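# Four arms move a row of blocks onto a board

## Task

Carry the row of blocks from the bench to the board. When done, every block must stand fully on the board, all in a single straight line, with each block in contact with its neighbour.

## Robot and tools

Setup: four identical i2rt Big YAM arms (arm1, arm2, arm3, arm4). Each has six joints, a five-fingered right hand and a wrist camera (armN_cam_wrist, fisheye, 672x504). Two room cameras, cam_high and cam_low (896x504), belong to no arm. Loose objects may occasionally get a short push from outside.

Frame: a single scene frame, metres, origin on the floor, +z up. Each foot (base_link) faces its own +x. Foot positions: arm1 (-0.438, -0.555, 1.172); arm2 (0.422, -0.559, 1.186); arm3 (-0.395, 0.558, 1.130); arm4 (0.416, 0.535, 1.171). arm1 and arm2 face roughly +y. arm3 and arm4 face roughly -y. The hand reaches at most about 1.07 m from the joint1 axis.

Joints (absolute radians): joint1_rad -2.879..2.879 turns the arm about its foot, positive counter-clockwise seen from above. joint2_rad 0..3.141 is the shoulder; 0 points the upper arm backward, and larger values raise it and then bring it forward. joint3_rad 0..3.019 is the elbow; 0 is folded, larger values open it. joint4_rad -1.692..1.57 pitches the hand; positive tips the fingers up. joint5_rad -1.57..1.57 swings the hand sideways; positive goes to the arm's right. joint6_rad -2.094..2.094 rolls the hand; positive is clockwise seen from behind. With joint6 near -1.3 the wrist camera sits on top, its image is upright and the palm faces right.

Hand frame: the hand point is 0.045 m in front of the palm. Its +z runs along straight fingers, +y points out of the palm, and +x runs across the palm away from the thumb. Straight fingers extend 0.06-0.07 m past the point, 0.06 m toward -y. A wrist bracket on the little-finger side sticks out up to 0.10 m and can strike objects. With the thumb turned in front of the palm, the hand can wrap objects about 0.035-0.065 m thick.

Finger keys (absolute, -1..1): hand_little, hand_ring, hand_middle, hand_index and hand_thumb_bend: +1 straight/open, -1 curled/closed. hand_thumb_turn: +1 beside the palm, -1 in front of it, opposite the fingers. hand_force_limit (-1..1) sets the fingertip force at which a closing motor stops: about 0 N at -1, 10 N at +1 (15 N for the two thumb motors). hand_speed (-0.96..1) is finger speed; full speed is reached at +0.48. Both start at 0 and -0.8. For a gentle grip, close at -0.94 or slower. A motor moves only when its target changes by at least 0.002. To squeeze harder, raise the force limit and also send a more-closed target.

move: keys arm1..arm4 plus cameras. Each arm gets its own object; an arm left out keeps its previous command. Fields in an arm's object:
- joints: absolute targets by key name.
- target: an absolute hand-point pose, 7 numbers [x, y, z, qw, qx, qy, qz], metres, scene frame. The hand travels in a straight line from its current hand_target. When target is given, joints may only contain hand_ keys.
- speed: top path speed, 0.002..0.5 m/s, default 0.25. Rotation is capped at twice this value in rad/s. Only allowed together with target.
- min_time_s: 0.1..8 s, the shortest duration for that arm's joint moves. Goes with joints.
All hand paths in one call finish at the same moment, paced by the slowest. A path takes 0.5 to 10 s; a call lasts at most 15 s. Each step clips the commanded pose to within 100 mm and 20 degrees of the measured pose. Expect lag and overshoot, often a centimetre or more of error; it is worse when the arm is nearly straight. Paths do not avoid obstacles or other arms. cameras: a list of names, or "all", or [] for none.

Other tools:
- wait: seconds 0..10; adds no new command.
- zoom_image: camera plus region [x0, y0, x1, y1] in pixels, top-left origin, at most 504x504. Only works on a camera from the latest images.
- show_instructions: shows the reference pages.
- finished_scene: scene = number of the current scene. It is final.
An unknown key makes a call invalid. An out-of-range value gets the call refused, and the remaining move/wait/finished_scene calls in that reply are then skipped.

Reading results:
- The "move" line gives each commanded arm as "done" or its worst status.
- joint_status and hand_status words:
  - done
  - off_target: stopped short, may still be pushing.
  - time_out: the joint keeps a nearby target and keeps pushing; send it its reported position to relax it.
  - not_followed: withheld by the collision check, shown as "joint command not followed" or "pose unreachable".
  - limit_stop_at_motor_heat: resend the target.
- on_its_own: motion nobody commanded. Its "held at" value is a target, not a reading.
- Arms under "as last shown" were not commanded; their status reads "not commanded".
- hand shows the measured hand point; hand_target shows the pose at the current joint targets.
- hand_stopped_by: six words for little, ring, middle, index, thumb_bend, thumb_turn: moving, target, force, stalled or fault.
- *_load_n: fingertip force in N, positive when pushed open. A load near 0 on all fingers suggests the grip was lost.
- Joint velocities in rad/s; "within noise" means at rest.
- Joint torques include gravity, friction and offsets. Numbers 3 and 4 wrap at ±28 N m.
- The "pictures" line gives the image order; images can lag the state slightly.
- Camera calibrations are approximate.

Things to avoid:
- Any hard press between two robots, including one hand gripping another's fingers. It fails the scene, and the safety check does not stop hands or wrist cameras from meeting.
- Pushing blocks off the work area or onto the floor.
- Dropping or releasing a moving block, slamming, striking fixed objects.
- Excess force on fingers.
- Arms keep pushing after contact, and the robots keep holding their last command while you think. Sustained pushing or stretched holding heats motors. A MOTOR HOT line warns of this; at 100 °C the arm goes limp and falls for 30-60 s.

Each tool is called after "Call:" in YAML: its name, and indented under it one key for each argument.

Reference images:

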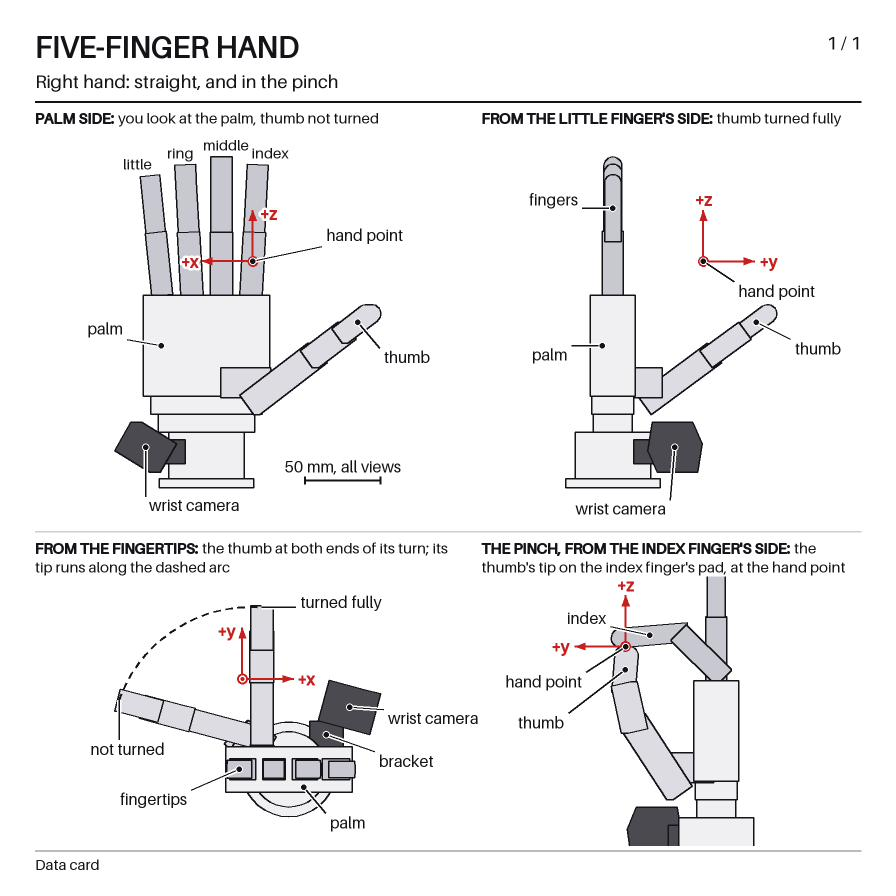

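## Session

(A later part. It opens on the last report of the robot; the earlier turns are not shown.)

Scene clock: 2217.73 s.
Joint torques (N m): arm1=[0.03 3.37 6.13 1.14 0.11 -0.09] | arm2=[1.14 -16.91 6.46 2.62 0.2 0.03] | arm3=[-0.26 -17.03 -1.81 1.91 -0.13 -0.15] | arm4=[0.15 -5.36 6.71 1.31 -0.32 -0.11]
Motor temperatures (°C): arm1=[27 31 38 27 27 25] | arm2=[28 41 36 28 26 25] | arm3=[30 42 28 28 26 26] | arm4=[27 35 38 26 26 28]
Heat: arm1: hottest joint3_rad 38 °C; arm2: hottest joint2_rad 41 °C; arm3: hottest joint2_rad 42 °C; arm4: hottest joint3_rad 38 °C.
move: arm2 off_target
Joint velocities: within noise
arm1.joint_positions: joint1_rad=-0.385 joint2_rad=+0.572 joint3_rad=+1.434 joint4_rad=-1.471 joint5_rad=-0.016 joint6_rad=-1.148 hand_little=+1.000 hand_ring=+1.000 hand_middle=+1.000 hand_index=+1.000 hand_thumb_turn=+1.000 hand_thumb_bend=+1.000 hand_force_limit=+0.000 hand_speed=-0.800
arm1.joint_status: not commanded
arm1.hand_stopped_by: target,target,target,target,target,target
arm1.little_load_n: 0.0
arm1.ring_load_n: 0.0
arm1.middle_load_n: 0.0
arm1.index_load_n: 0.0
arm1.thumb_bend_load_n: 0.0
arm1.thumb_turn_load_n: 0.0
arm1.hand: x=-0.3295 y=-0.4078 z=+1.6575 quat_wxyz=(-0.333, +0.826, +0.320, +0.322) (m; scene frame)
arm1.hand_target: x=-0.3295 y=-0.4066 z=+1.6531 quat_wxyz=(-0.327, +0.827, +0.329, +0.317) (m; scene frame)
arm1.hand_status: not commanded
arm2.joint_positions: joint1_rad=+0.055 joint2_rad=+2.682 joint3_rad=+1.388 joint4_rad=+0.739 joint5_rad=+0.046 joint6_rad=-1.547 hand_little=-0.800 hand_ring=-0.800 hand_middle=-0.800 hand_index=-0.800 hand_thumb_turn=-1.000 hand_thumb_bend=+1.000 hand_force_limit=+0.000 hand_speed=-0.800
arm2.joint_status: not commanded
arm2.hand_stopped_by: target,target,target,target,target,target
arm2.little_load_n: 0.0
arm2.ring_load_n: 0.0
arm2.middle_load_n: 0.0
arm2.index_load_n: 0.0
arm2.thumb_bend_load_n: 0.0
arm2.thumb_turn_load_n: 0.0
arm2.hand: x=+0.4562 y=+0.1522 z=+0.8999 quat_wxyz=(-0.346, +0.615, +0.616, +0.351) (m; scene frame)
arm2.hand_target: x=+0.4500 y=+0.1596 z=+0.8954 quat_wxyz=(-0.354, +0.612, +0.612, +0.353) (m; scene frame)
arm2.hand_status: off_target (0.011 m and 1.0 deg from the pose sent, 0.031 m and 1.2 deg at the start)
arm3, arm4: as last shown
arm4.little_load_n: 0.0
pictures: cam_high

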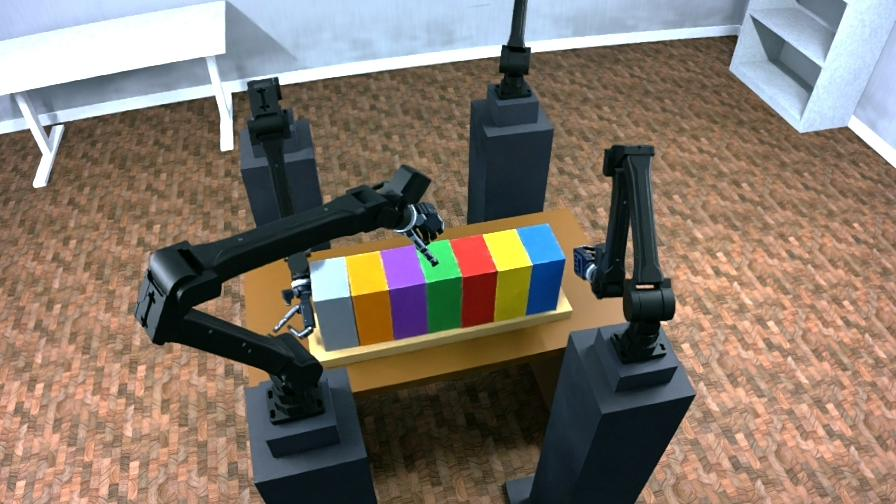

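Call:
move:
  arm2: {"target": [0.443, 0.16, 0.892, -0.3536, 0.6124, 0.6124, 0.3536], "speed": 0.02}
  cameras: ["cam_high"]

Call:
zoom_image:
  camera: "cam_high"
  region: [300, 240, 400, 360]

Call:
move:
  arm2: {"target": [0.437, 0.16, 0.892, -0.3536, 0.6124, 0.6124, 0.3536], "speed": 0.02}
  cameras: ["cam_high"]

Call:
zoom_image:
  camera: "cam_high"
  region: [300, 240, 400, 360]

Scene clock: 2225.10 s.
Joint torques (N m): arm1=[-0.03 3.37 6.12 1.25 0.12 -0.05] | arm2=[1.55 -16.67 6.65 2.66 0.19 0.01] | arm3=[-0.56 -16.91 -1.81 1.94 -0.17 -0.22] | arm4=[0.09 -5.07 6.69 1.28 -0.33 -0.11]
Motor temperatures (°C): arm1=[27 31 38 27 27 25] | arm2=[28 42 37 28 26 25] | arm3=[30 42 28 28 25 26] | arm4=[27 35 38 26 26 28]
Heat: arm1: hottest joint3_rad 38 °C; arm2: hottest joint2_rad 42 °C; arm3: hottest joint2_rad 42 °C; arm4: hottest joint3_rad 38 °C.
move: arm2 off_target
Joint velocities: within noise
arm1, arm3, arm4: as last shown
arm1.little_load_n: -0.5
arm2.joint_positions: joint1_rad=+0.063 joint2_rad=+2.686 joint3_rad=+1.392 joint4_rad=+0.739 joint5_rad=+0.057 joint6_rad=-1.540 hand_little=-0.800 hand_ring=-0.800 hand_middle=-0.800 hand_index=-0.800 hand_thumb_turn=-1.000 hand_thumb_bend=+1.000 hand_force_limit=+0.000 hand_speed=-0.800
arm2.joint_status: not commanded
arm2.hand_stopped_by: target,target,target,target,target,target
arm2.little_load_n: 0.0
arm2.ring_load_n: 0.0
arm2.middle_load_n: 0.0
arm2.index_load_n: 0.0
arm2.thumb_bend_load_n: 0.0
arm2.thumb_turn_load_n: 0.5
arm2.hand: x=+0.4525 y=+0.1523 z=+0.8988 quat_wxyz=(-0.346, +0.616, +0.614, +0.352) (m; scene frame)
arm2.hand_target: x=+0.4430 y=+0.1593 z=+0.8924 quat_wxyz=(-0.354, +0.612, +0.612, +0.353) (m; scene frame)
arm2.hand_status: off_target (0.014 m and 1.0 deg from the pose sent, 0.017 m and 1.0 deg at the start)
arm4.thumb_turn_load_n: 0.5
pictures: cam_high

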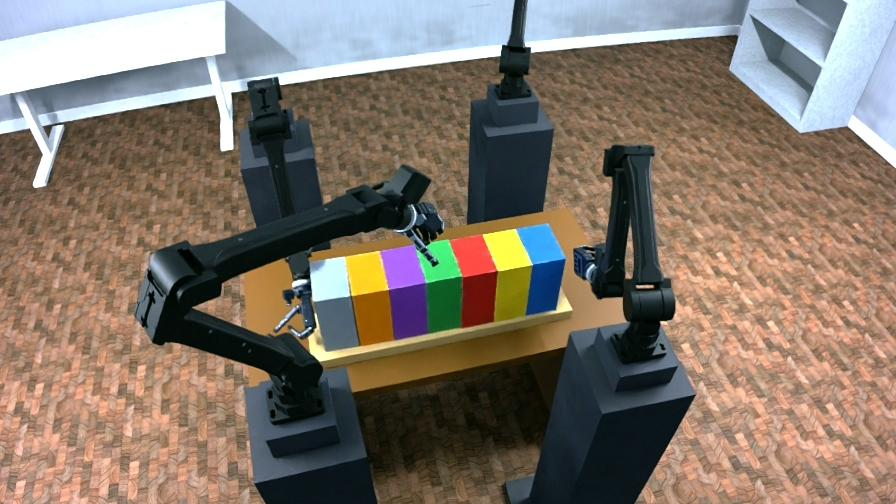

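Scaled by 4.200 from the camera's 896x504 image, which has a finer 1280x720 frame.

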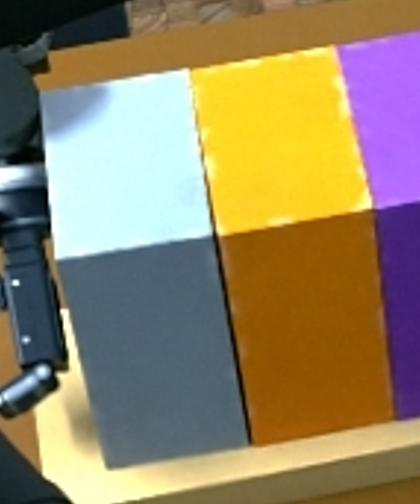

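Scene clock: 2226.07 s.
Joint torques (N m): arm1=[0.15 3.08 6.2 1.16 0.11 -0.08] | arm2=[2.26 -16.67 6.68 2.61 0.17 0.02] | arm3=[-0.21 -16.56 -1.76 2.02 -0.11 -0.09] | arm4=[0.03 -5.07 6.68 1.28 -0.33 -0.12]
Motor temperatures (°C): arm1=[27 31 38 27 27 25] | arm2=[28 41 37 28 26 25] | arm3=[30 42 28 28 25 26] | arm4=[27 35 38 26 26 28]
Heat: arm1: hottest joint3_rad 38 °C; arm2: hottest joint2_rad 41 °C; arm3: hottest joint2_rad 42 °C; arm4: hottest joint3_rad 38 °C.
move: arm2 off_target
Joint velocities: within noise
arm1, arm3, arm4: as last shown
arm1.little_load_n: 0.0
arm2.joint_positions: joint1_rad=+0.065 joint2_rad=+2.686 joint3_rad=+1.392 joint4_rad=+0.739 joint5_rad=+0.067 joint6_rad=-1.535 hand_little=-0.800 hand_ring=-0.800 hand_middle=-0.800 hand_index=-0.800 hand_thumb_turn=-1.000 hand_thumb_bend=+1.000 hand_force_limit=+0.000 hand_speed=-0.800
arm2.joint_status: not commanded
arm2.hand_stopped_by: target,target,target,target,target,target
arm2.little_load_n: 0.0
arm2.ring_load_n: 0.0
arm2.middle_load_n: 0.0
arm2.index_load_n: 0.0
arm2.thumb_bend_load_n: 0.0
arm2.thumb_turn_load_n: 0.0
arm2.hand: x=+0.4528 y=+0.1517 z=+0.8989 quat_wxyz=(-0.344, +0.619, +0.611, +0.354) (m; scene frame)
arm2.hand_target: x=+0.4369 y=+0.1591 z=+0.8926 quat_wxyz=(-0.354, +0.612, +0.612, +0.353) (m; scene frame)
arm2.hand_status: off_target (0.019 m and 1.3 deg from the pose sent, 0.019 m and 1.0 deg at the start)
arm3.little_load_n: 0.5
arm4.thumb_turn_load_n: 0.0
pictures: cam_high

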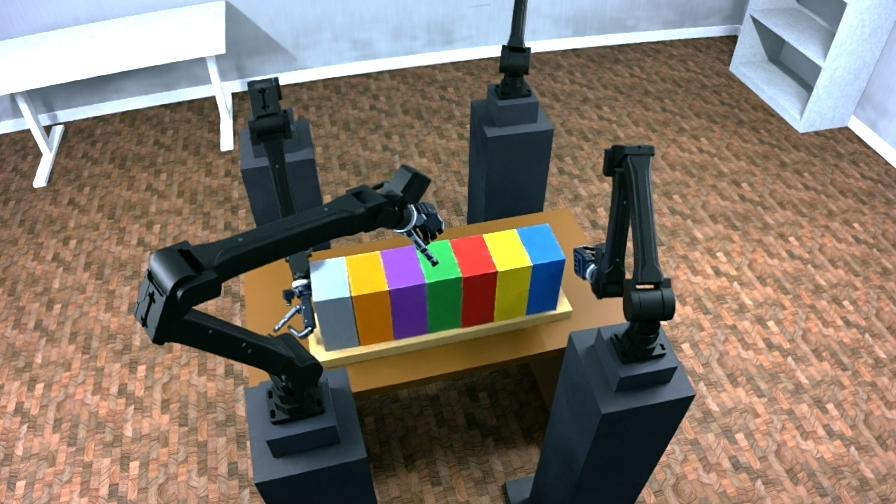

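Scaled by 4.200 from the camera's 896x504 image, which has a finer 1280x720 frame.

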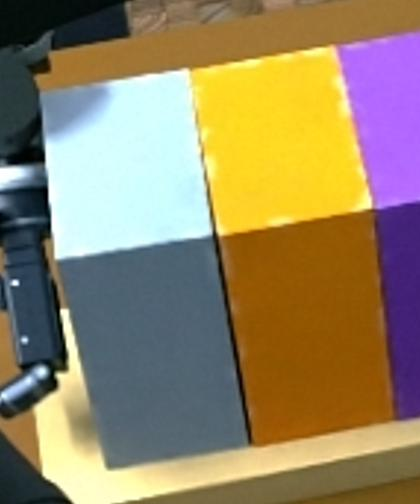

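Call:
move:
  arm2: {"target": [0.425, 0.16, 0.890, -0.3536, 0.6124, 0.6124, 0.3536], "speed": 0.02}
  cameras: ["cam_high"]

Call:
zoom_image:
  camera: "cam_high"
  region: [300, 240, 400, 360]

Call:
move:
  arm2: {"target": [0.410, 0.16, 0.890, -0.3536, 0.6124, 0.6124, 0.3536], "speed": 0.02}
  cameras: ["cam_high"]

Call:
zoom_image:
  camera: "cam_high"
  region: [300, 240, 400, 360]

Scene clock: 2234.40 s.
Joint torques (N m): arm1=[-0.09 3.14 6.13 1.2 0.12 -0.08] | arm2=[3.66 -16.32 6.94 2.59 0.16 0.03] | arm3=[0.21 -17.14 -1.59 1.65 -0.19 -0.19] | arm4=[0.15 -5.3 6.75 1.25 -0.33 -0.11]
Motor temperatures (°C): arm1=[27 31 37 27 27 25] | arm2=[28 41 37 28 26 25] | arm3=[30 42 28 28 25 26] | arm4=[27 35 38 26 26 28]
Heat: arm1: hottest joint3_rad 37 °C; arm2: hottest joint2_rad 41 °C; arm3: hottest joint2_rad 42 °C; arm4: hottest joint3_rad 38 °C.
move: arm2 off_target
Joint velocities: within noise
arm1, arm3, arm4: as last shown
arm2.joint_positions: joint1_rad=+0.069 joint2_rad=+2.686 joint3_rad=+1.392 joint4_rad=+0.739 joint5_rad=+0.085 joint6_rad=-1.525 hand_little=-0.800 hand_ring=-0.800 hand_middle=-0.800 hand_index=-0.800 hand_thumb_turn=-1.000 hand_thumb_bend=+1.000 hand_force_limit=+0.000 hand_speed=-0.800
arm2.joint_status: not commanded
arm2.hand_stopped_by: target,target,target,target,target,target
arm2.little_load_n: 0.0
arm2.ring_load_n: 0.0
arm2.middle_load_n: -0.5
arm2.index_load_n: 0.0
arm2.thumb_bend_load_n: -0.5
arm2.thumb_turn_load_n: 0.5
arm2.hand: x=+0.4533 y=+0.1506 z=+0.8990 quat_wxyz=(-0.341, +0.624, +0.606, +0.357) (m; scene frame)
arm2.hand_target: x=+0.4250 y=+0.1582 z=+0.8911 quat_wxyz=(-0.354, +0.612, +0.612, +0.353) (m; scene frame)
arm2.hand_status: off_target (0.031 m and 2.1 deg from the pose sent, 0.030 m and 1.3 deg at the start)
arm3.little_load_n: 0.0
arm4.little_load_n: -0.5
arm4.thumb_turn_load_n: 0.5
pictures: cam_high

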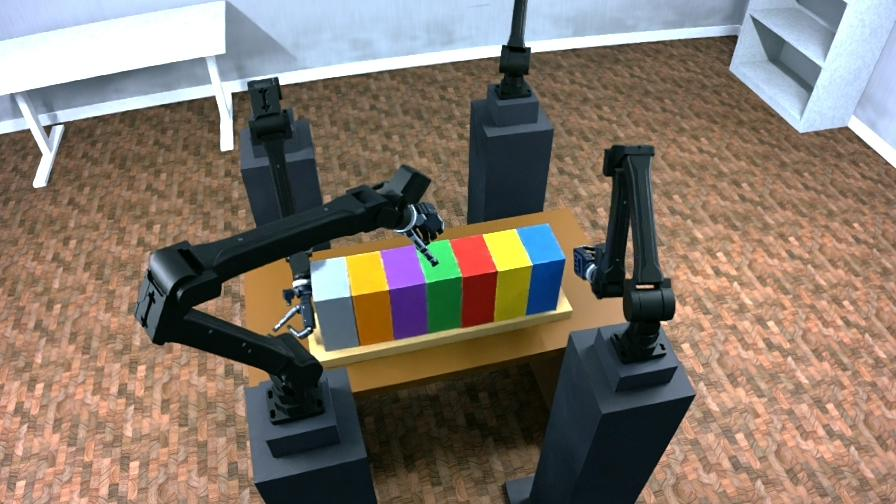

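Scaled by 4.200 from the camera's 896x504 image, which has a finer 1280x720 frame.

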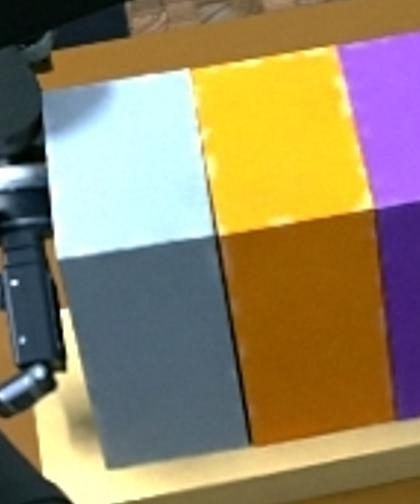

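Scene clock: 2235.67 s.
Joint torques (N m): arm1=[0.03 3.25 6.15 1.16 0.1 -0.08] | arm2=[5.42 -16.44 6.99 2.44 0.17 0.04] | arm3=[-0.38 -17.14 -1.62 1.83 -0.13 -0.11] | arm4=[0.09 -5.36 6.67 1.26 -0.33 -0.11]
Motor temperatures (°C): arm1=[27 31 37 27 27 25] | arm2=[28 40 37 28 26 25] | arm3=[30 42 28 28 25 26] | arm4=[27 35 38 26 26 28]
Heat: arm1: hottest joint3_rad 37 °C; arm2: hottest joint2_rad 40 °C; arm3: hottest joint2_rad 42 °C; arm4: hottest joint3_rad 38 °C.
move: arm2 off_target
Joint velocities: within noise
arm1, arm3, arm4: as last shown
arm2.joint_positions: joint1_rad=+0.072 joint2_rad=+2.686 joint3_rad=+1.392 joint4_rad=+0.739 joint5_rad=+0.107 joint6_rad=-1.513 hand_little=-0.800 hand_ring=-0.800 hand_middle=-0.800 hand_index=-0.800 hand_thumb_turn=-1.000 hand_thumb_bend=+1.000 hand_force_limit=+0.000 hand_speed=-0.800
arm2.joint_status: not commanded
arm2.hand_stopped_by: target,target,target,target,target,target
arm2.little_load_n: 0.0
arm2.ring_load_n: 0.0
arm2.middle_load_n: 0.0
arm2.index_load_n: 0.0
arm2.thumb_bend_load_n: -0.5
arm2.thumb_turn_load_n: 0.0
arm2.hand: x=+0.4548 y=+0.1492 z=+0.8993 quat_wxyz=(-0.337, +0.630, +0.599, +0.362) (m; scene frame)
arm2.hand_target: x=+0.4106 y=+0.1570 z=+0.8915 quat_wxyz=(-0.354, +0.612, +0.612, +0.353) (m; scene frame)
arm2.hand_status: off_target (0.047 m and 3.3 deg from the pose sent, 0.045 m and 2.1 deg at the start)
arm3.thumb_turn_load_n: 0.5
arm4.little_load_n: 0.0
arm4.thumb_turn_load_n: 0.0
pictures: cam_high

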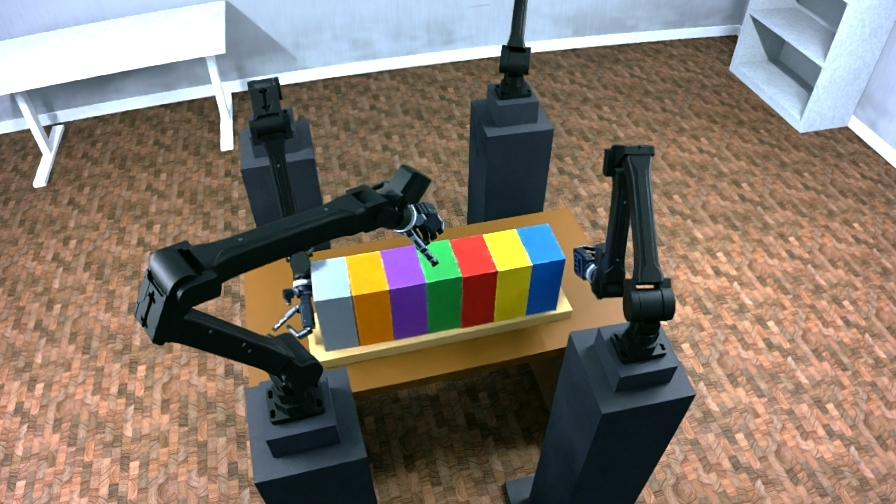

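Scaled by 4.200 from the camera's 896x504 image, which has a finer 1280x720 frame.

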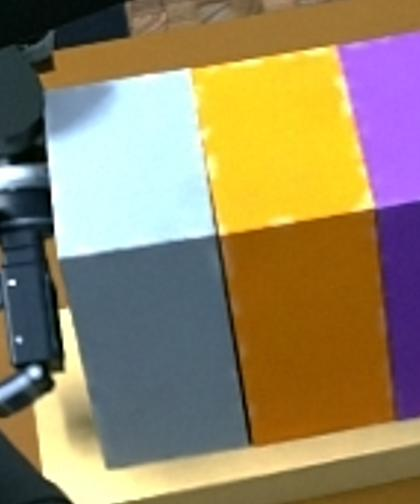

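Call:
zoom_image:
  camera: "cam_high"
  region: [335, 290, 385, 350]

Call:
zoom_image:
  camera: "cam_high"
  region: [325, 245, 375, 305]

Call:
zoom_image:
  camera: "cam_high"
  region: [375, 290, 425, 350]

Scaled by 8.400 from the camera's 896x504 image, which has a finer 1280x720 frame.

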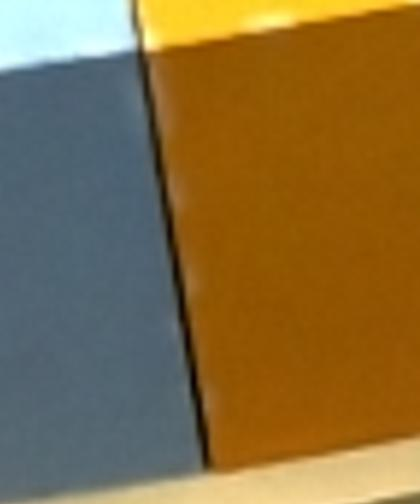

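Scaled by 8.400 from the camera's 896x504 image, which has a finer 1280x720 frame.

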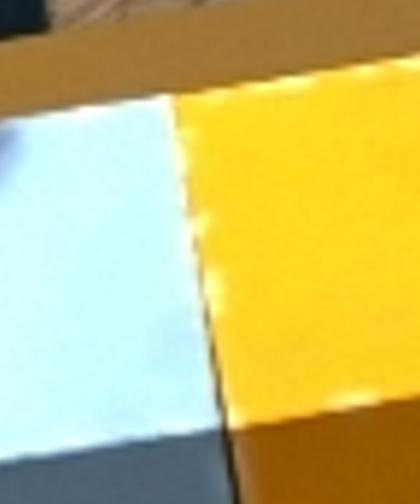

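Scaled by 8.400 from the camera's 896x504 image, which has a finer 1280x720 frame.

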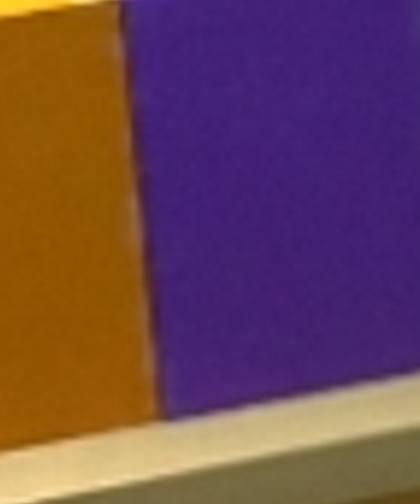

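Call:
move:
  arm2: {"target": [0.448, 0.16, 0.892, -0.3536, 0.6124, 0.6124, 0.3536], "speed": 0.03}

Call:
move:
  arm2: {"target": [0.480, 0.165, 0.892, -0.3536, 0.6124, 0.6124, 0.3536], "speed": 0.04}

Call:
move:
  arm2: {"target": [0.480, 0.215, 0.892, -0.3536, 0.6124, 0.6124, 0.3536], "speed": 0.06}
  cameras: ["cam_high"]

Call:
zoom_image:
  camera: "cam_high"
  region: [240, 240, 400, 360]

Scene clock: 2261.93 s.
Joint torques (N m): arm1=[0.09 3.25 6.12 1.11 0.13 -0.07] | arm2=[0.67 -16.67 6.63 2.69 -0.08 -0.13] | arm3=[-0.26 -16.85 -1.5 1.84 -0.14 -0.08] | arm4=[0.03 -5.13 6.69 1.25 -0.33 -0.11]
Motor temperatures (°C): arm1=[27 31 37 27 27 25] | arm2=[28 39 37 28 26 25] | arm3=[29 43 28 28 25 26] | arm4=[27 34 39 26 26 28]
Heat: arm1: hottest joint3_rad 37 °C; arm2: hottest joint2_rad 39 °C; arm3: hottest joint2_rad 43 °C; arm4: hottest joint3_rad 39 °C.
move: arm2 done
Joint velocities: within noise
arm1, arm3: as last shown
arm2.joint_positions: joint1_rad=+0.065 joint2_rad=+2.687 joint3_rad=+1.392 joint4_rad=+0.739 joint5_rad=+0.057 joint6_rad=-1.528 hand_little=-0.800 hand_ring=-0.800 hand_middle=-0.800 hand_index=-0.800 hand_thumb_turn=-1.000 hand_thumb_bend=+1.000 hand_force_limit=+0.000 hand_speed=-0.800
arm2.joint_status: not commanded
arm2.hand_stopped_by: target,target,target,target,target,target
arm2.little_load_n: 0.0
arm2.ring_load_n: 0.0
arm2.middle_load_n: 0.0
arm2.index_load_n: 0.5
arm2.thumb_bend_load_n: 0.0
arm2.thumb_turn_load_n: 0.0
arm2.hand: x=+0.4504 y=+0.1517 z=+0.8976 quat_wxyz=(-0.348, +0.619, +0.611, +0.349) (m; scene frame)
arm2.hand_target: x=+0.4480 y=+0.1596 z=+0.8924 quat_wxyz=(-0.354, +0.612, +0.612, +0.354) (m; scene frame)
arm2.hand_status: done (0.010 m and 1.1 deg from the pose sent, 0.015 m and 3.3 deg at the start)
arm3.thumb_turn_load_n: 0.0
arm4.joint_positions: joint1_rad=-1.109 joint2_rad=+1.017 joint3_rad=+0.802 joint4_rad=-0.594 joint5_rad=-0.348 joint6_rad=-1.127 hand_little=-0.900 hand_ring=-0.900 hand_middle=-0.900 hand_index=-0.900 hand_thumb_turn=-1.000 hand_thumb_bend=+1.000 hand_force_limit=+0.000 hand_speed=-0.800
arm4.joint_status: not commanded
arm4.hand_stopped_by: target,target,target,target,target,target
arm4.little_load_n: 0.0
arm4.ring_load_n: 0.0
arm4.middle_load_n: 0.0
arm4.index_load_n: 0.0
arm4.thumb_bend_load_n: 0.0
arm4.thumb_turn_load_n: 0.0
arm4.hand: x=+0.0767 y=+0.3191 z=+1.3449 quat_wxyz=(+0.253, +0.089, -0.912, +0.309) (m; scene frame)
arm4.hand_target: x=+0.0806 y=+0.3171 z=+1.3498 quat_wxyz=(+0.256, +0.098, -0.910, +0.312) (m; scene frame)
arm4.hand_status: not commanded
pictures: none

Scene clock: 2263.33 s.
Joint torques (N m): arm1=[-0.03 3.31 6.17 1.18 0.11 -0.09] | arm2=[0.09 -16.85 6.63 2.3 -0.01 -0.13] | arm3=[0.26 -16.38 -1.73 1.92 -0.15 -0.15] | arm4=[0.03 -5.3 6.68 1.28 -0.32 -0.12]
Motor temperatures (°C): arm1=[27 31 37 27 27 25] | arm2=[28 39 37 28 26 25] | arm3=[29 43 28 28 25 26] | arm4=[27 34 39 26 26 28]
Heat: arm1: hottest joint3_rad 37 °C; arm2: hottest joint2_rad 39 °C; arm3: hottest joint2_rad 43 °C; arm4: hottest joint3_rad 39 °C.
move: arm2 done
Joint velocities: within noise
arm1, arm4: as last shown
arm2.joint_positions: joint1_rad=+0.016 joint2_rad=+2.690 joint3_rad=+1.406 joint4_rad=+0.739 joint5_rad=+0.005 joint6_rad=-1.558 hand_little=-0.800 hand_ring=-0.800 hand_middle=-0.800 hand_index=-0.800 hand_thumb_turn=-1.000 hand_thumb_bend=+1.000 hand_force_limit=+0.000 hand_speed=-0.800
arm2.joint_status: not commanded
arm2.hand_stopped_by: target,target,target,target,target,target
arm2.little_load_n: 0.0
arm2.ring_load_n: 0.5
arm2.middle_load_n: 0.0
arm2.index_load_n: 0.0
arm2.thumb_bend_load_n: 0.0
arm2.thumb_turn_load_n: 0.5
arm2.hand: x=+0.4761 y=+0.1592 z=+0.8997 quat_wxyz=(-0.353, +0.615, +0.612, +0.350) (m; scene frame)
arm2.hand_target: x=+0.4799 y=+0.1645 z=+0.8924 quat_wxyz=(-0.354, +0.612, +0.612, +0.353) (m; scene frame)
arm2.hand_status: done (0.010 m and 0.5 deg from the pose sent, 0.033 m and 1.1 deg at the start)
arm3.joint_positions: joint1_rad=-0.163 joint2_rad=+2.542 joint3_rad=+0.668 joint4_rad=+1.387 joint5_rad=-0.201 joint6_rad=-1.669 hand_little=-0.800 hand_ring=-0.800 hand_middle=-0.800 hand_index=-0.800 hand_thumb_turn=-1.000 hand_thumb_bend=+1.000 hand_force_limit=+0.000 hand_speed=-0.800
arm3.joint_status: not commanded
arm3.hand_stopped_by: target,target,target,target,target,target
arm3.little_load_n: 0.0
arm3.ring_load_n: 0.0
arm3.middle_load_n: 0.0
arm3.index_load_n: 0.0
arm3.thumb_bend_load_n: 0.0
arm3.thumb_turn_load_n: 0.0
arm3.hand: x=-0.5270 y=+0.0816 z=+0.9070 quat_wxyz=(+0.369, +0.600, -0.604, +0.373) (m; scene frame)
arm3.hand_target: x=-0.5300 y=+0.0829 z=+0.9100 quat_wxyz=(+0.370, +0.603, -0.603, +0.370) (m; scene frame)
arm3.hand_status: not commanded
pictures: none

Scene clock: 2264.80 s.
Joint torques (N m): arm1=[0.03 3.19 6.23 1.14 0.11 -0.08] | arm2=[0.03 -18.14 8.09 1.77 0 -0.13] | arm3=[0.5 -17.61 -1.68 1.81 -0.19 -0.15] | arm4=[0.32 -5.13 6.65 1.31 -0.33 -0.11]
Motor temperatures (°C): arm1=[27 31 37 27 27 25] | arm2=[28 39 38 28 26 25] | arm3=[29 43 28 28 25 26] | arm4=[27 34 39 26 26 28]
Heat: arm1: hottest joint3_rad 37 °C; arm2: hottest joint2_rad 39 °C; arm3: hottest joint2_rad 43 °C; arm4: hottest joint3_rad 39 °C.
move: arm2 off_target
Joint velocities: within noise
arm1, arm3, arm4: as last shown
arm2.joint_positions: joint1_rad=+0.016 joint2_rad=+2.736 joint3_rad=+1.575 joint4_rad=+0.622 joint5_rad=+0.005 joint6_rad=-1.558 hand_little=-0.800 hand_ring=-0.800 hand_middle=-0.800 hand_index=-0.800 hand_thumb_turn=-1.000 hand_thumb_bend=+1.000 hand_force_limit=+0.000 hand_speed=-0.800
arm2.joint_status: not commanded
arm2.hand_stopped_by: target,target,target,target,target,target
arm2.little_load_n: 0.0
arm2.ring_load_n: 0.0
arm2.middle_load_n: 0.0
arm2.index_load_n: 0.0
arm2.thumb_bend_load_n: -0.5
arm2.thumb_turn_load_n: 0.0
arm2.hand: x=+0.4754 y=+0.2089 z=+0.9007 quat_wxyz=(-0.356, +0.613, +0.611, +0.352) (m; scene frame)
arm2.hand_target: x=+0.4798 y=+0.2143 z=+0.8923 quat_wxyz=(-0.354, +0.612, +0.612, +0.353) (m; scene frame)
arm2.hand_status: off_target (0.012 m and 0.3 deg from the pose sent, 0.056 m and 0.5 deg at the start)
arm4.thumb_bend_load_n: 0.5
pictures: cam_high

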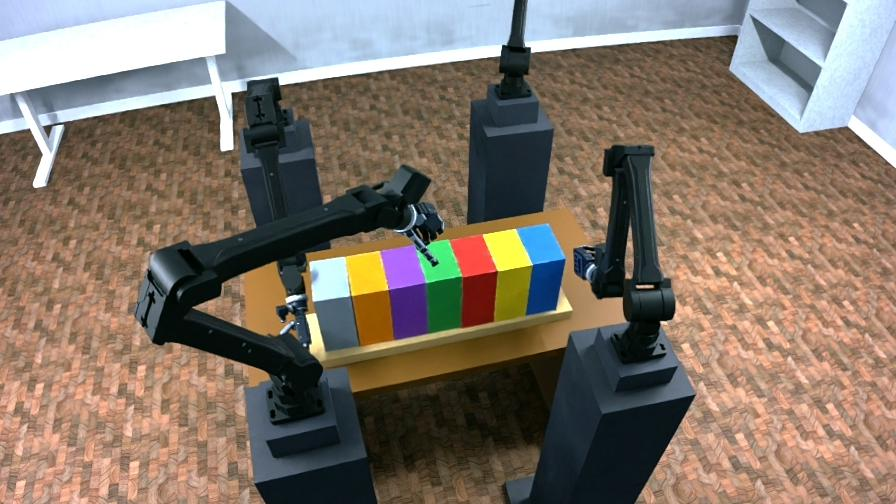

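Scaled by 3.150 from the camera's 896x504 image, which has a finer 1280x720 frame.

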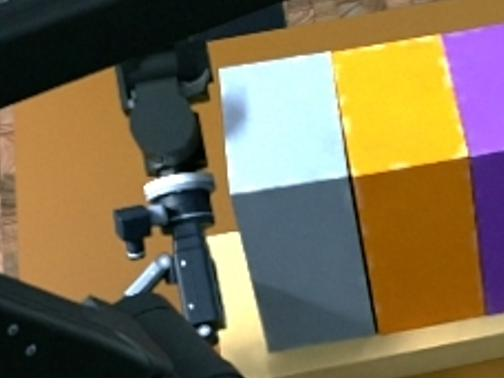

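Call:
move:
  arm2: {"target": [0.450, 0.215, 0.892, -0.3536, 0.6124, 0.6124, 0.3536], "speed": 0.03}
  cameras: ["cam_high"]

Call:
zoom_image:
  camera: "cam_high"
  region: [240, 240, 400, 360]

Call:
move:
  arm2: {"target": [0.435, 0.215, 0.892, -0.3536, 0.6124, 0.6124, 0.3536], "speed": 0.02}
  cameras: ["cam_high"]

Call:
zoom_image:
  camera: "cam_high"
  region: [240, 240, 400, 360]

Scene clock: 2278.30 s.
Joint torques (N m): arm1=[-0.09 3.31 6.11 1.2 0.11 -0.07] | arm2=[1.32 -17.96 8.28 1.8 0.15 0.02] | arm3=[-0.62 -16.91 -1.48 1.81 -0.16 -0.09] | arm4=[-0.09 -5.3 6.71 1.28 -0.33 -0.11]
Motor temperatures (°C): arm1=[27 31 37 27 27 25] | arm2=[28 39 39 28 26 25] | arm3=[29 43 28 28 25 26] | arm4=[27 34 39 26 26 28]
Heat: arm1: hottest joint3_rad 37 °C; arm2: hottest joint2_rad 39 °C; arm3: hottest joint2_rad 43 °C; arm4: hottest joint3_rad 39 °C.
move: arm2 off_target
Joint velocities: within noise
arm1.joint_positions: joint1_rad=-0.385 joint2_rad=+0.572 joint3_rad=+1.434 joint4_rad=-1.471 joint5_rad=-0.016 joint6_rad=-1.148 hand_little=+1.000 hand_ring=+1.000 hand_middle=+1.000 hand_index=+1.000 hand_thumb_turn=+1.000 hand_thumb_bend=+1.000 hand_force_limit=+0.000 hand_speed=-0.800
arm1.joint_status: not commanded
arm1.hand_stopped_by: target,target,target,target,target,target
arm1.little_load_n: 0.0
arm1.ring_load_n: 0.0
arm1.middle_load_n: 0.0
arm1.index_load_n: 0.0
arm1.thumb_bend_load_n: 0.0
arm1.thumb_turn_load_n: 0.0
arm1.hand: x=-0.3295 y=-0.4078 z=+1.6575 quat_wxyz=(-0.333, +0.826, +0.320, +0.322) (m; scene frame)
arm1.hand_target: x=-0.3295 y=-0.4066 z=+1.6531 quat_wxyz=(-0.327, +0.827, +0.329, +0.317) (m; scene frame)
arm1.hand_status: not commanded
arm2.joint_positions: joint1_rad=+0.048 joint2_rad=+2.737 joint3_rad=+1.576 joint4_rad=+0.620 joint5_rad=+0.043 joint6_rad=-1.550 hand_little=-0.800 hand_ring=-0.800 hand_middle=-0.800 hand_index=-0.800 hand_thumb_turn=-1.000 hand_thumb_bend=+1.000 hand_force_limit=+0.000 hand_speed=-0.800
arm2.joint_status: not commanded
arm2.hand_stopped_by: target,target,target,target,target,target
arm2.little_load_n: 0.0
arm2.ring_load_n: 0.0
arm2.middle_load_n: 0.0
arm2.index_load_n: 0.0
arm2.thumb_bend_load_n: 0.0
arm2.thumb_turn_load_n: 0.0
arm2.hand: x=+0.4582 y=+0.2077 z=+0.9007 quat_wxyz=(-0.350, +0.613, +0.612, +0.356) (m; scene frame)
arm2.hand_target: x=+0.4500 y=+0.2141 z=+0.8924 quat_wxyz=(-0.354, +0.612, +0.612, +0.354) (m; scene frame)
arm2.hand_status: off_target (0.014 m and 0.5 deg from the pose sent, 0.028 m and 0.3 deg at the start)
arm3, arm4: as last shown
arm4.index_load_n: 0.5
arm4.thumb_bend_load_n: 0.0
pictures: cam_high

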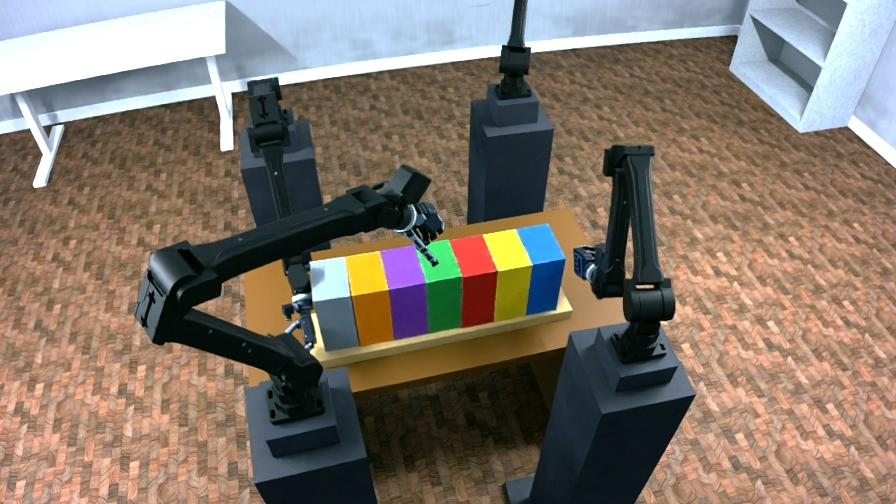

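Scaled by 3.150 from the camera's 896x504 image, which has a finer 1280x720 frame.

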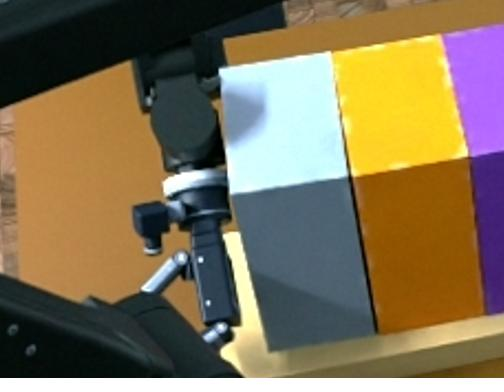

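Scene clock: 2279.53 s.
Joint torques (N m): arm1=[0.03 3.19 6.23 1.17 0.12 -0.08] | arm2=[2.43 -18.02 8.35 1.74 0.15 0.01] | arm3=[-0.56 -17.38 -1.77 2.06 -0.16 -0.15] | arm4=[0.03 -5.25 6.67 1.25 -0.33 -0.12]
Motor temperatures (°C): arm1=[27 31 37 27 27 25] | arm2=[28 39 39 28 26 25] | arm3=[29 43 28 28 25 26] | arm4=[27 34 39 26 26 28]
Heat: arm1: hottest joint3_rad 37 °C; arm2: hottest joint2_rad 39 °C; arm3: hottest joint2_rad 43 °C; arm4: hottest joint3_rad 39 °C.
move: arm2 off_target
Joint velocities: within noise
arm1, arm3, arm4: as last shown
arm2.joint_positions: joint1_rad=+0.059 joint2_rad=+2.737 joint3_rad=+1.576 joint4_rad=+0.619 joint5_rad=+0.064 joint6_rad=-1.536 hand_little=-0.800 hand_ring=-0.800 hand_middle=-0.800 hand_index=-0.800 hand_thumb_turn=-1.000 hand_thumb_bend=+1.000 hand_force_limit=+0.000 hand_speed=-0.800
arm2.joint_status: not commanded
arm2.hand_stopped_by: target,target,target,target,target,target
arm2.little_load_n: 0.0
arm2.ring_load_n: 0.0
arm2.middle_load_n: 0.0
arm2.index_load_n: 0.0
arm2.thumb_bend_load_n: 0.0
arm2.thumb_turn_load_n: 0.0
arm2.hand: x=+0.4540 y=+0.2063 z=+0.9003 quat_wxyz=(-0.348, +0.618, +0.608, +0.358) (m; scene frame)
arm2.hand_target: x=+0.4348 y=+0.2135 z=+0.8926 quat_wxyz=(-0.354, +0.612, +0.612, +0.353) (m; scene frame)
arm2.hand_status: off_target (0.022 m and 1.2 deg from the pose sent, 0.026 m and 0.5 deg at the start)
arm3.ring_load_n: 0.5
arm4.ring_load_n: -0.5
arm4.index_load_n: 0.0
pictures: cam_high

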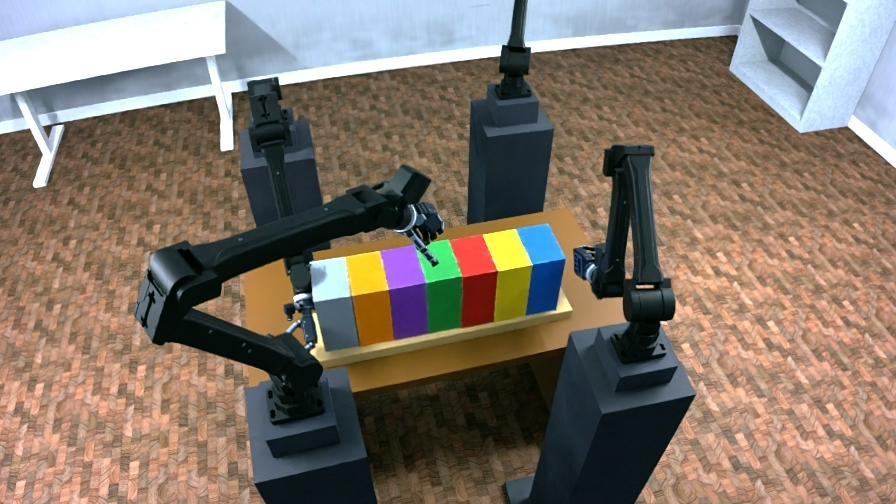

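Scaled by 3.150 from the camera's 896x504 image, which has a finer 1280x720 frame.

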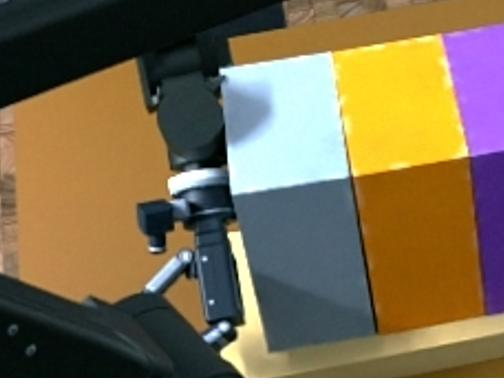

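Call:
move:
  arm2: {"target": [0.415, 0.215, 0.892, -0.3536, 0.6124, 0.6124, 0.3536], "speed": 0.02}
  cameras: ["cam_high", "arm1_cam_wrist"]

Call:
zoom_image:
  camera: "cam_high"
  region: [280, 240, 400, 360]

Call:
zoom_image:
  camera: "arm1_cam_wrist"
  region: [410, 80, 530, 180]

Scene clock: 2287.80 s.
Joint torques (N m): arm1=[0.03 3.31 6.13 1.21 0.11 -0.07] | arm2=[4.6 -18.14 8.23 1.78 0.14 0.02] | arm3=[-0.97 -17.14 -1.58 1.98 -0.12 -0.14] | arm4=[0.03 -5.42 6.75 1.22 -0.32 -0.11]
Motor temperatures (°C): arm1=[27 31 37 27 27 25] | arm2=[28 39 40 28 26 25] | arm3=[29 43 28 28 25 26] | arm4=[27 34 39 26 26 28]
Heat: arm1: hottest joint3_rad 37 °C; arm2: hottest joint3_rad 40 °C; arm3: hottest joint2_rad 43 °C; arm4: hottest joint3_rad 39 °C.
move: arm2 off_target
Joint velocities: within noise
arm1, arm3, arm4: as last shown
arm1.index_load_n: -0.5
arm2.joint_positions: joint1_rad=+0.064 joint2_rad=+2.737 joint3_rad=+1.578 joint4_rad=+0.615 joint5_rad=+0.092 joint6_rad=-1.520 hand_little=-0.800 hand_ring=-0.800 hand_middle=-0.800 hand_index=-0.800 hand_thumb_turn=-1.000 hand_thumb_bend=+1.000 hand_force_limit=+0.000 hand_speed=-0.800
arm2.joint_status: not commanded
arm2.hand_stopped_by: target,target,target,target,target,target
arm2.little_load_n: 0.0
arm2.ring_load_n: 0.0
arm2.middle_load_n: 0.0
arm2.index_load_n: 0.0
arm2.thumb_bend_load_n: 0.0
arm2.thumb_turn_load_n: 0.0
arm2.hand: x=+0.4550 y=+0.2050 z=+0.9005 quat_wxyz=(-0.343, +0.626, +0.599, +0.363) (m; scene frame)
arm2.hand_target: x=+0.4154 y=+0.2122 z=+0.8932 quat_wxyz=(-0.354, +0.612, +0.612, +0.353) (m; scene frame)
arm2.hand_status: off_target (0.042 m and 2.7 deg from the pose sent, 0.041 m and 1.2 deg at the start)
arm3.ring_load_n: 0.0
arm3.thumb_turn_load_n: 0.5
arm4.ring_load_n: 0.0
pictures: arm1_cam_wrist, cam_high
camera_calibration:
arm1_cam_wrist: T_world_to_cam=[[0.884119, -0.458211, -0.09152, 0.247361], [-0.454988, -0.799624, -0.391903, 0.175213], [0.106392, 0.388129, -0.915443, 1.82508], [0, 0, 0, 1]] pos_world=[-0.333151, -0.454919, 1.76206]

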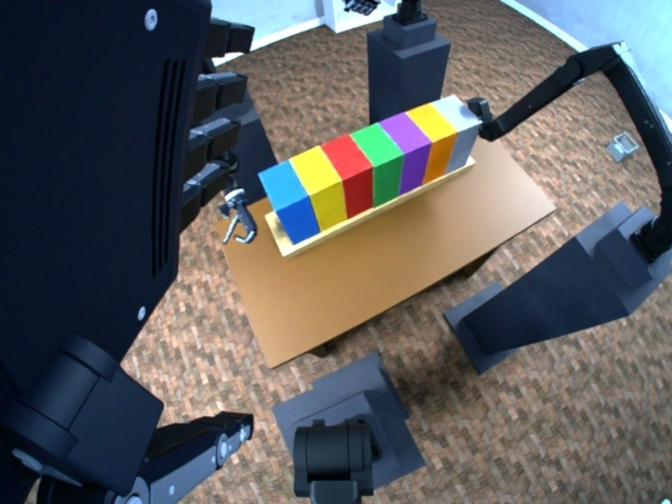

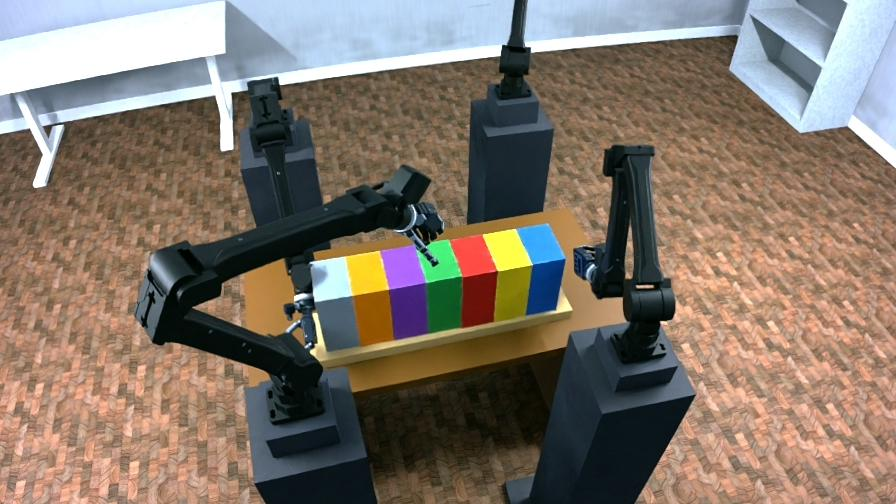

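Scaled by 4.200 from the camera's 896x504 image, which has a finer 1280x720 frame.

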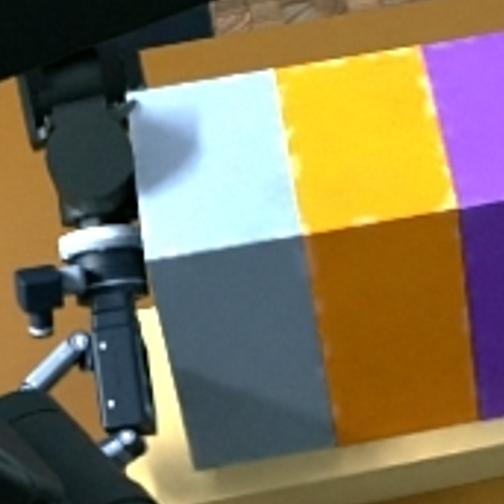

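Scaled by 4.200 from the camera's 672x504 image, which has a finer 960x720 frame.

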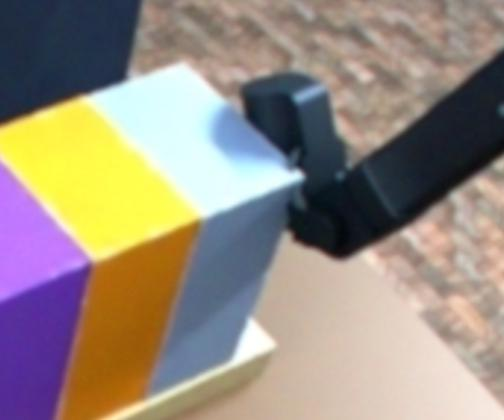

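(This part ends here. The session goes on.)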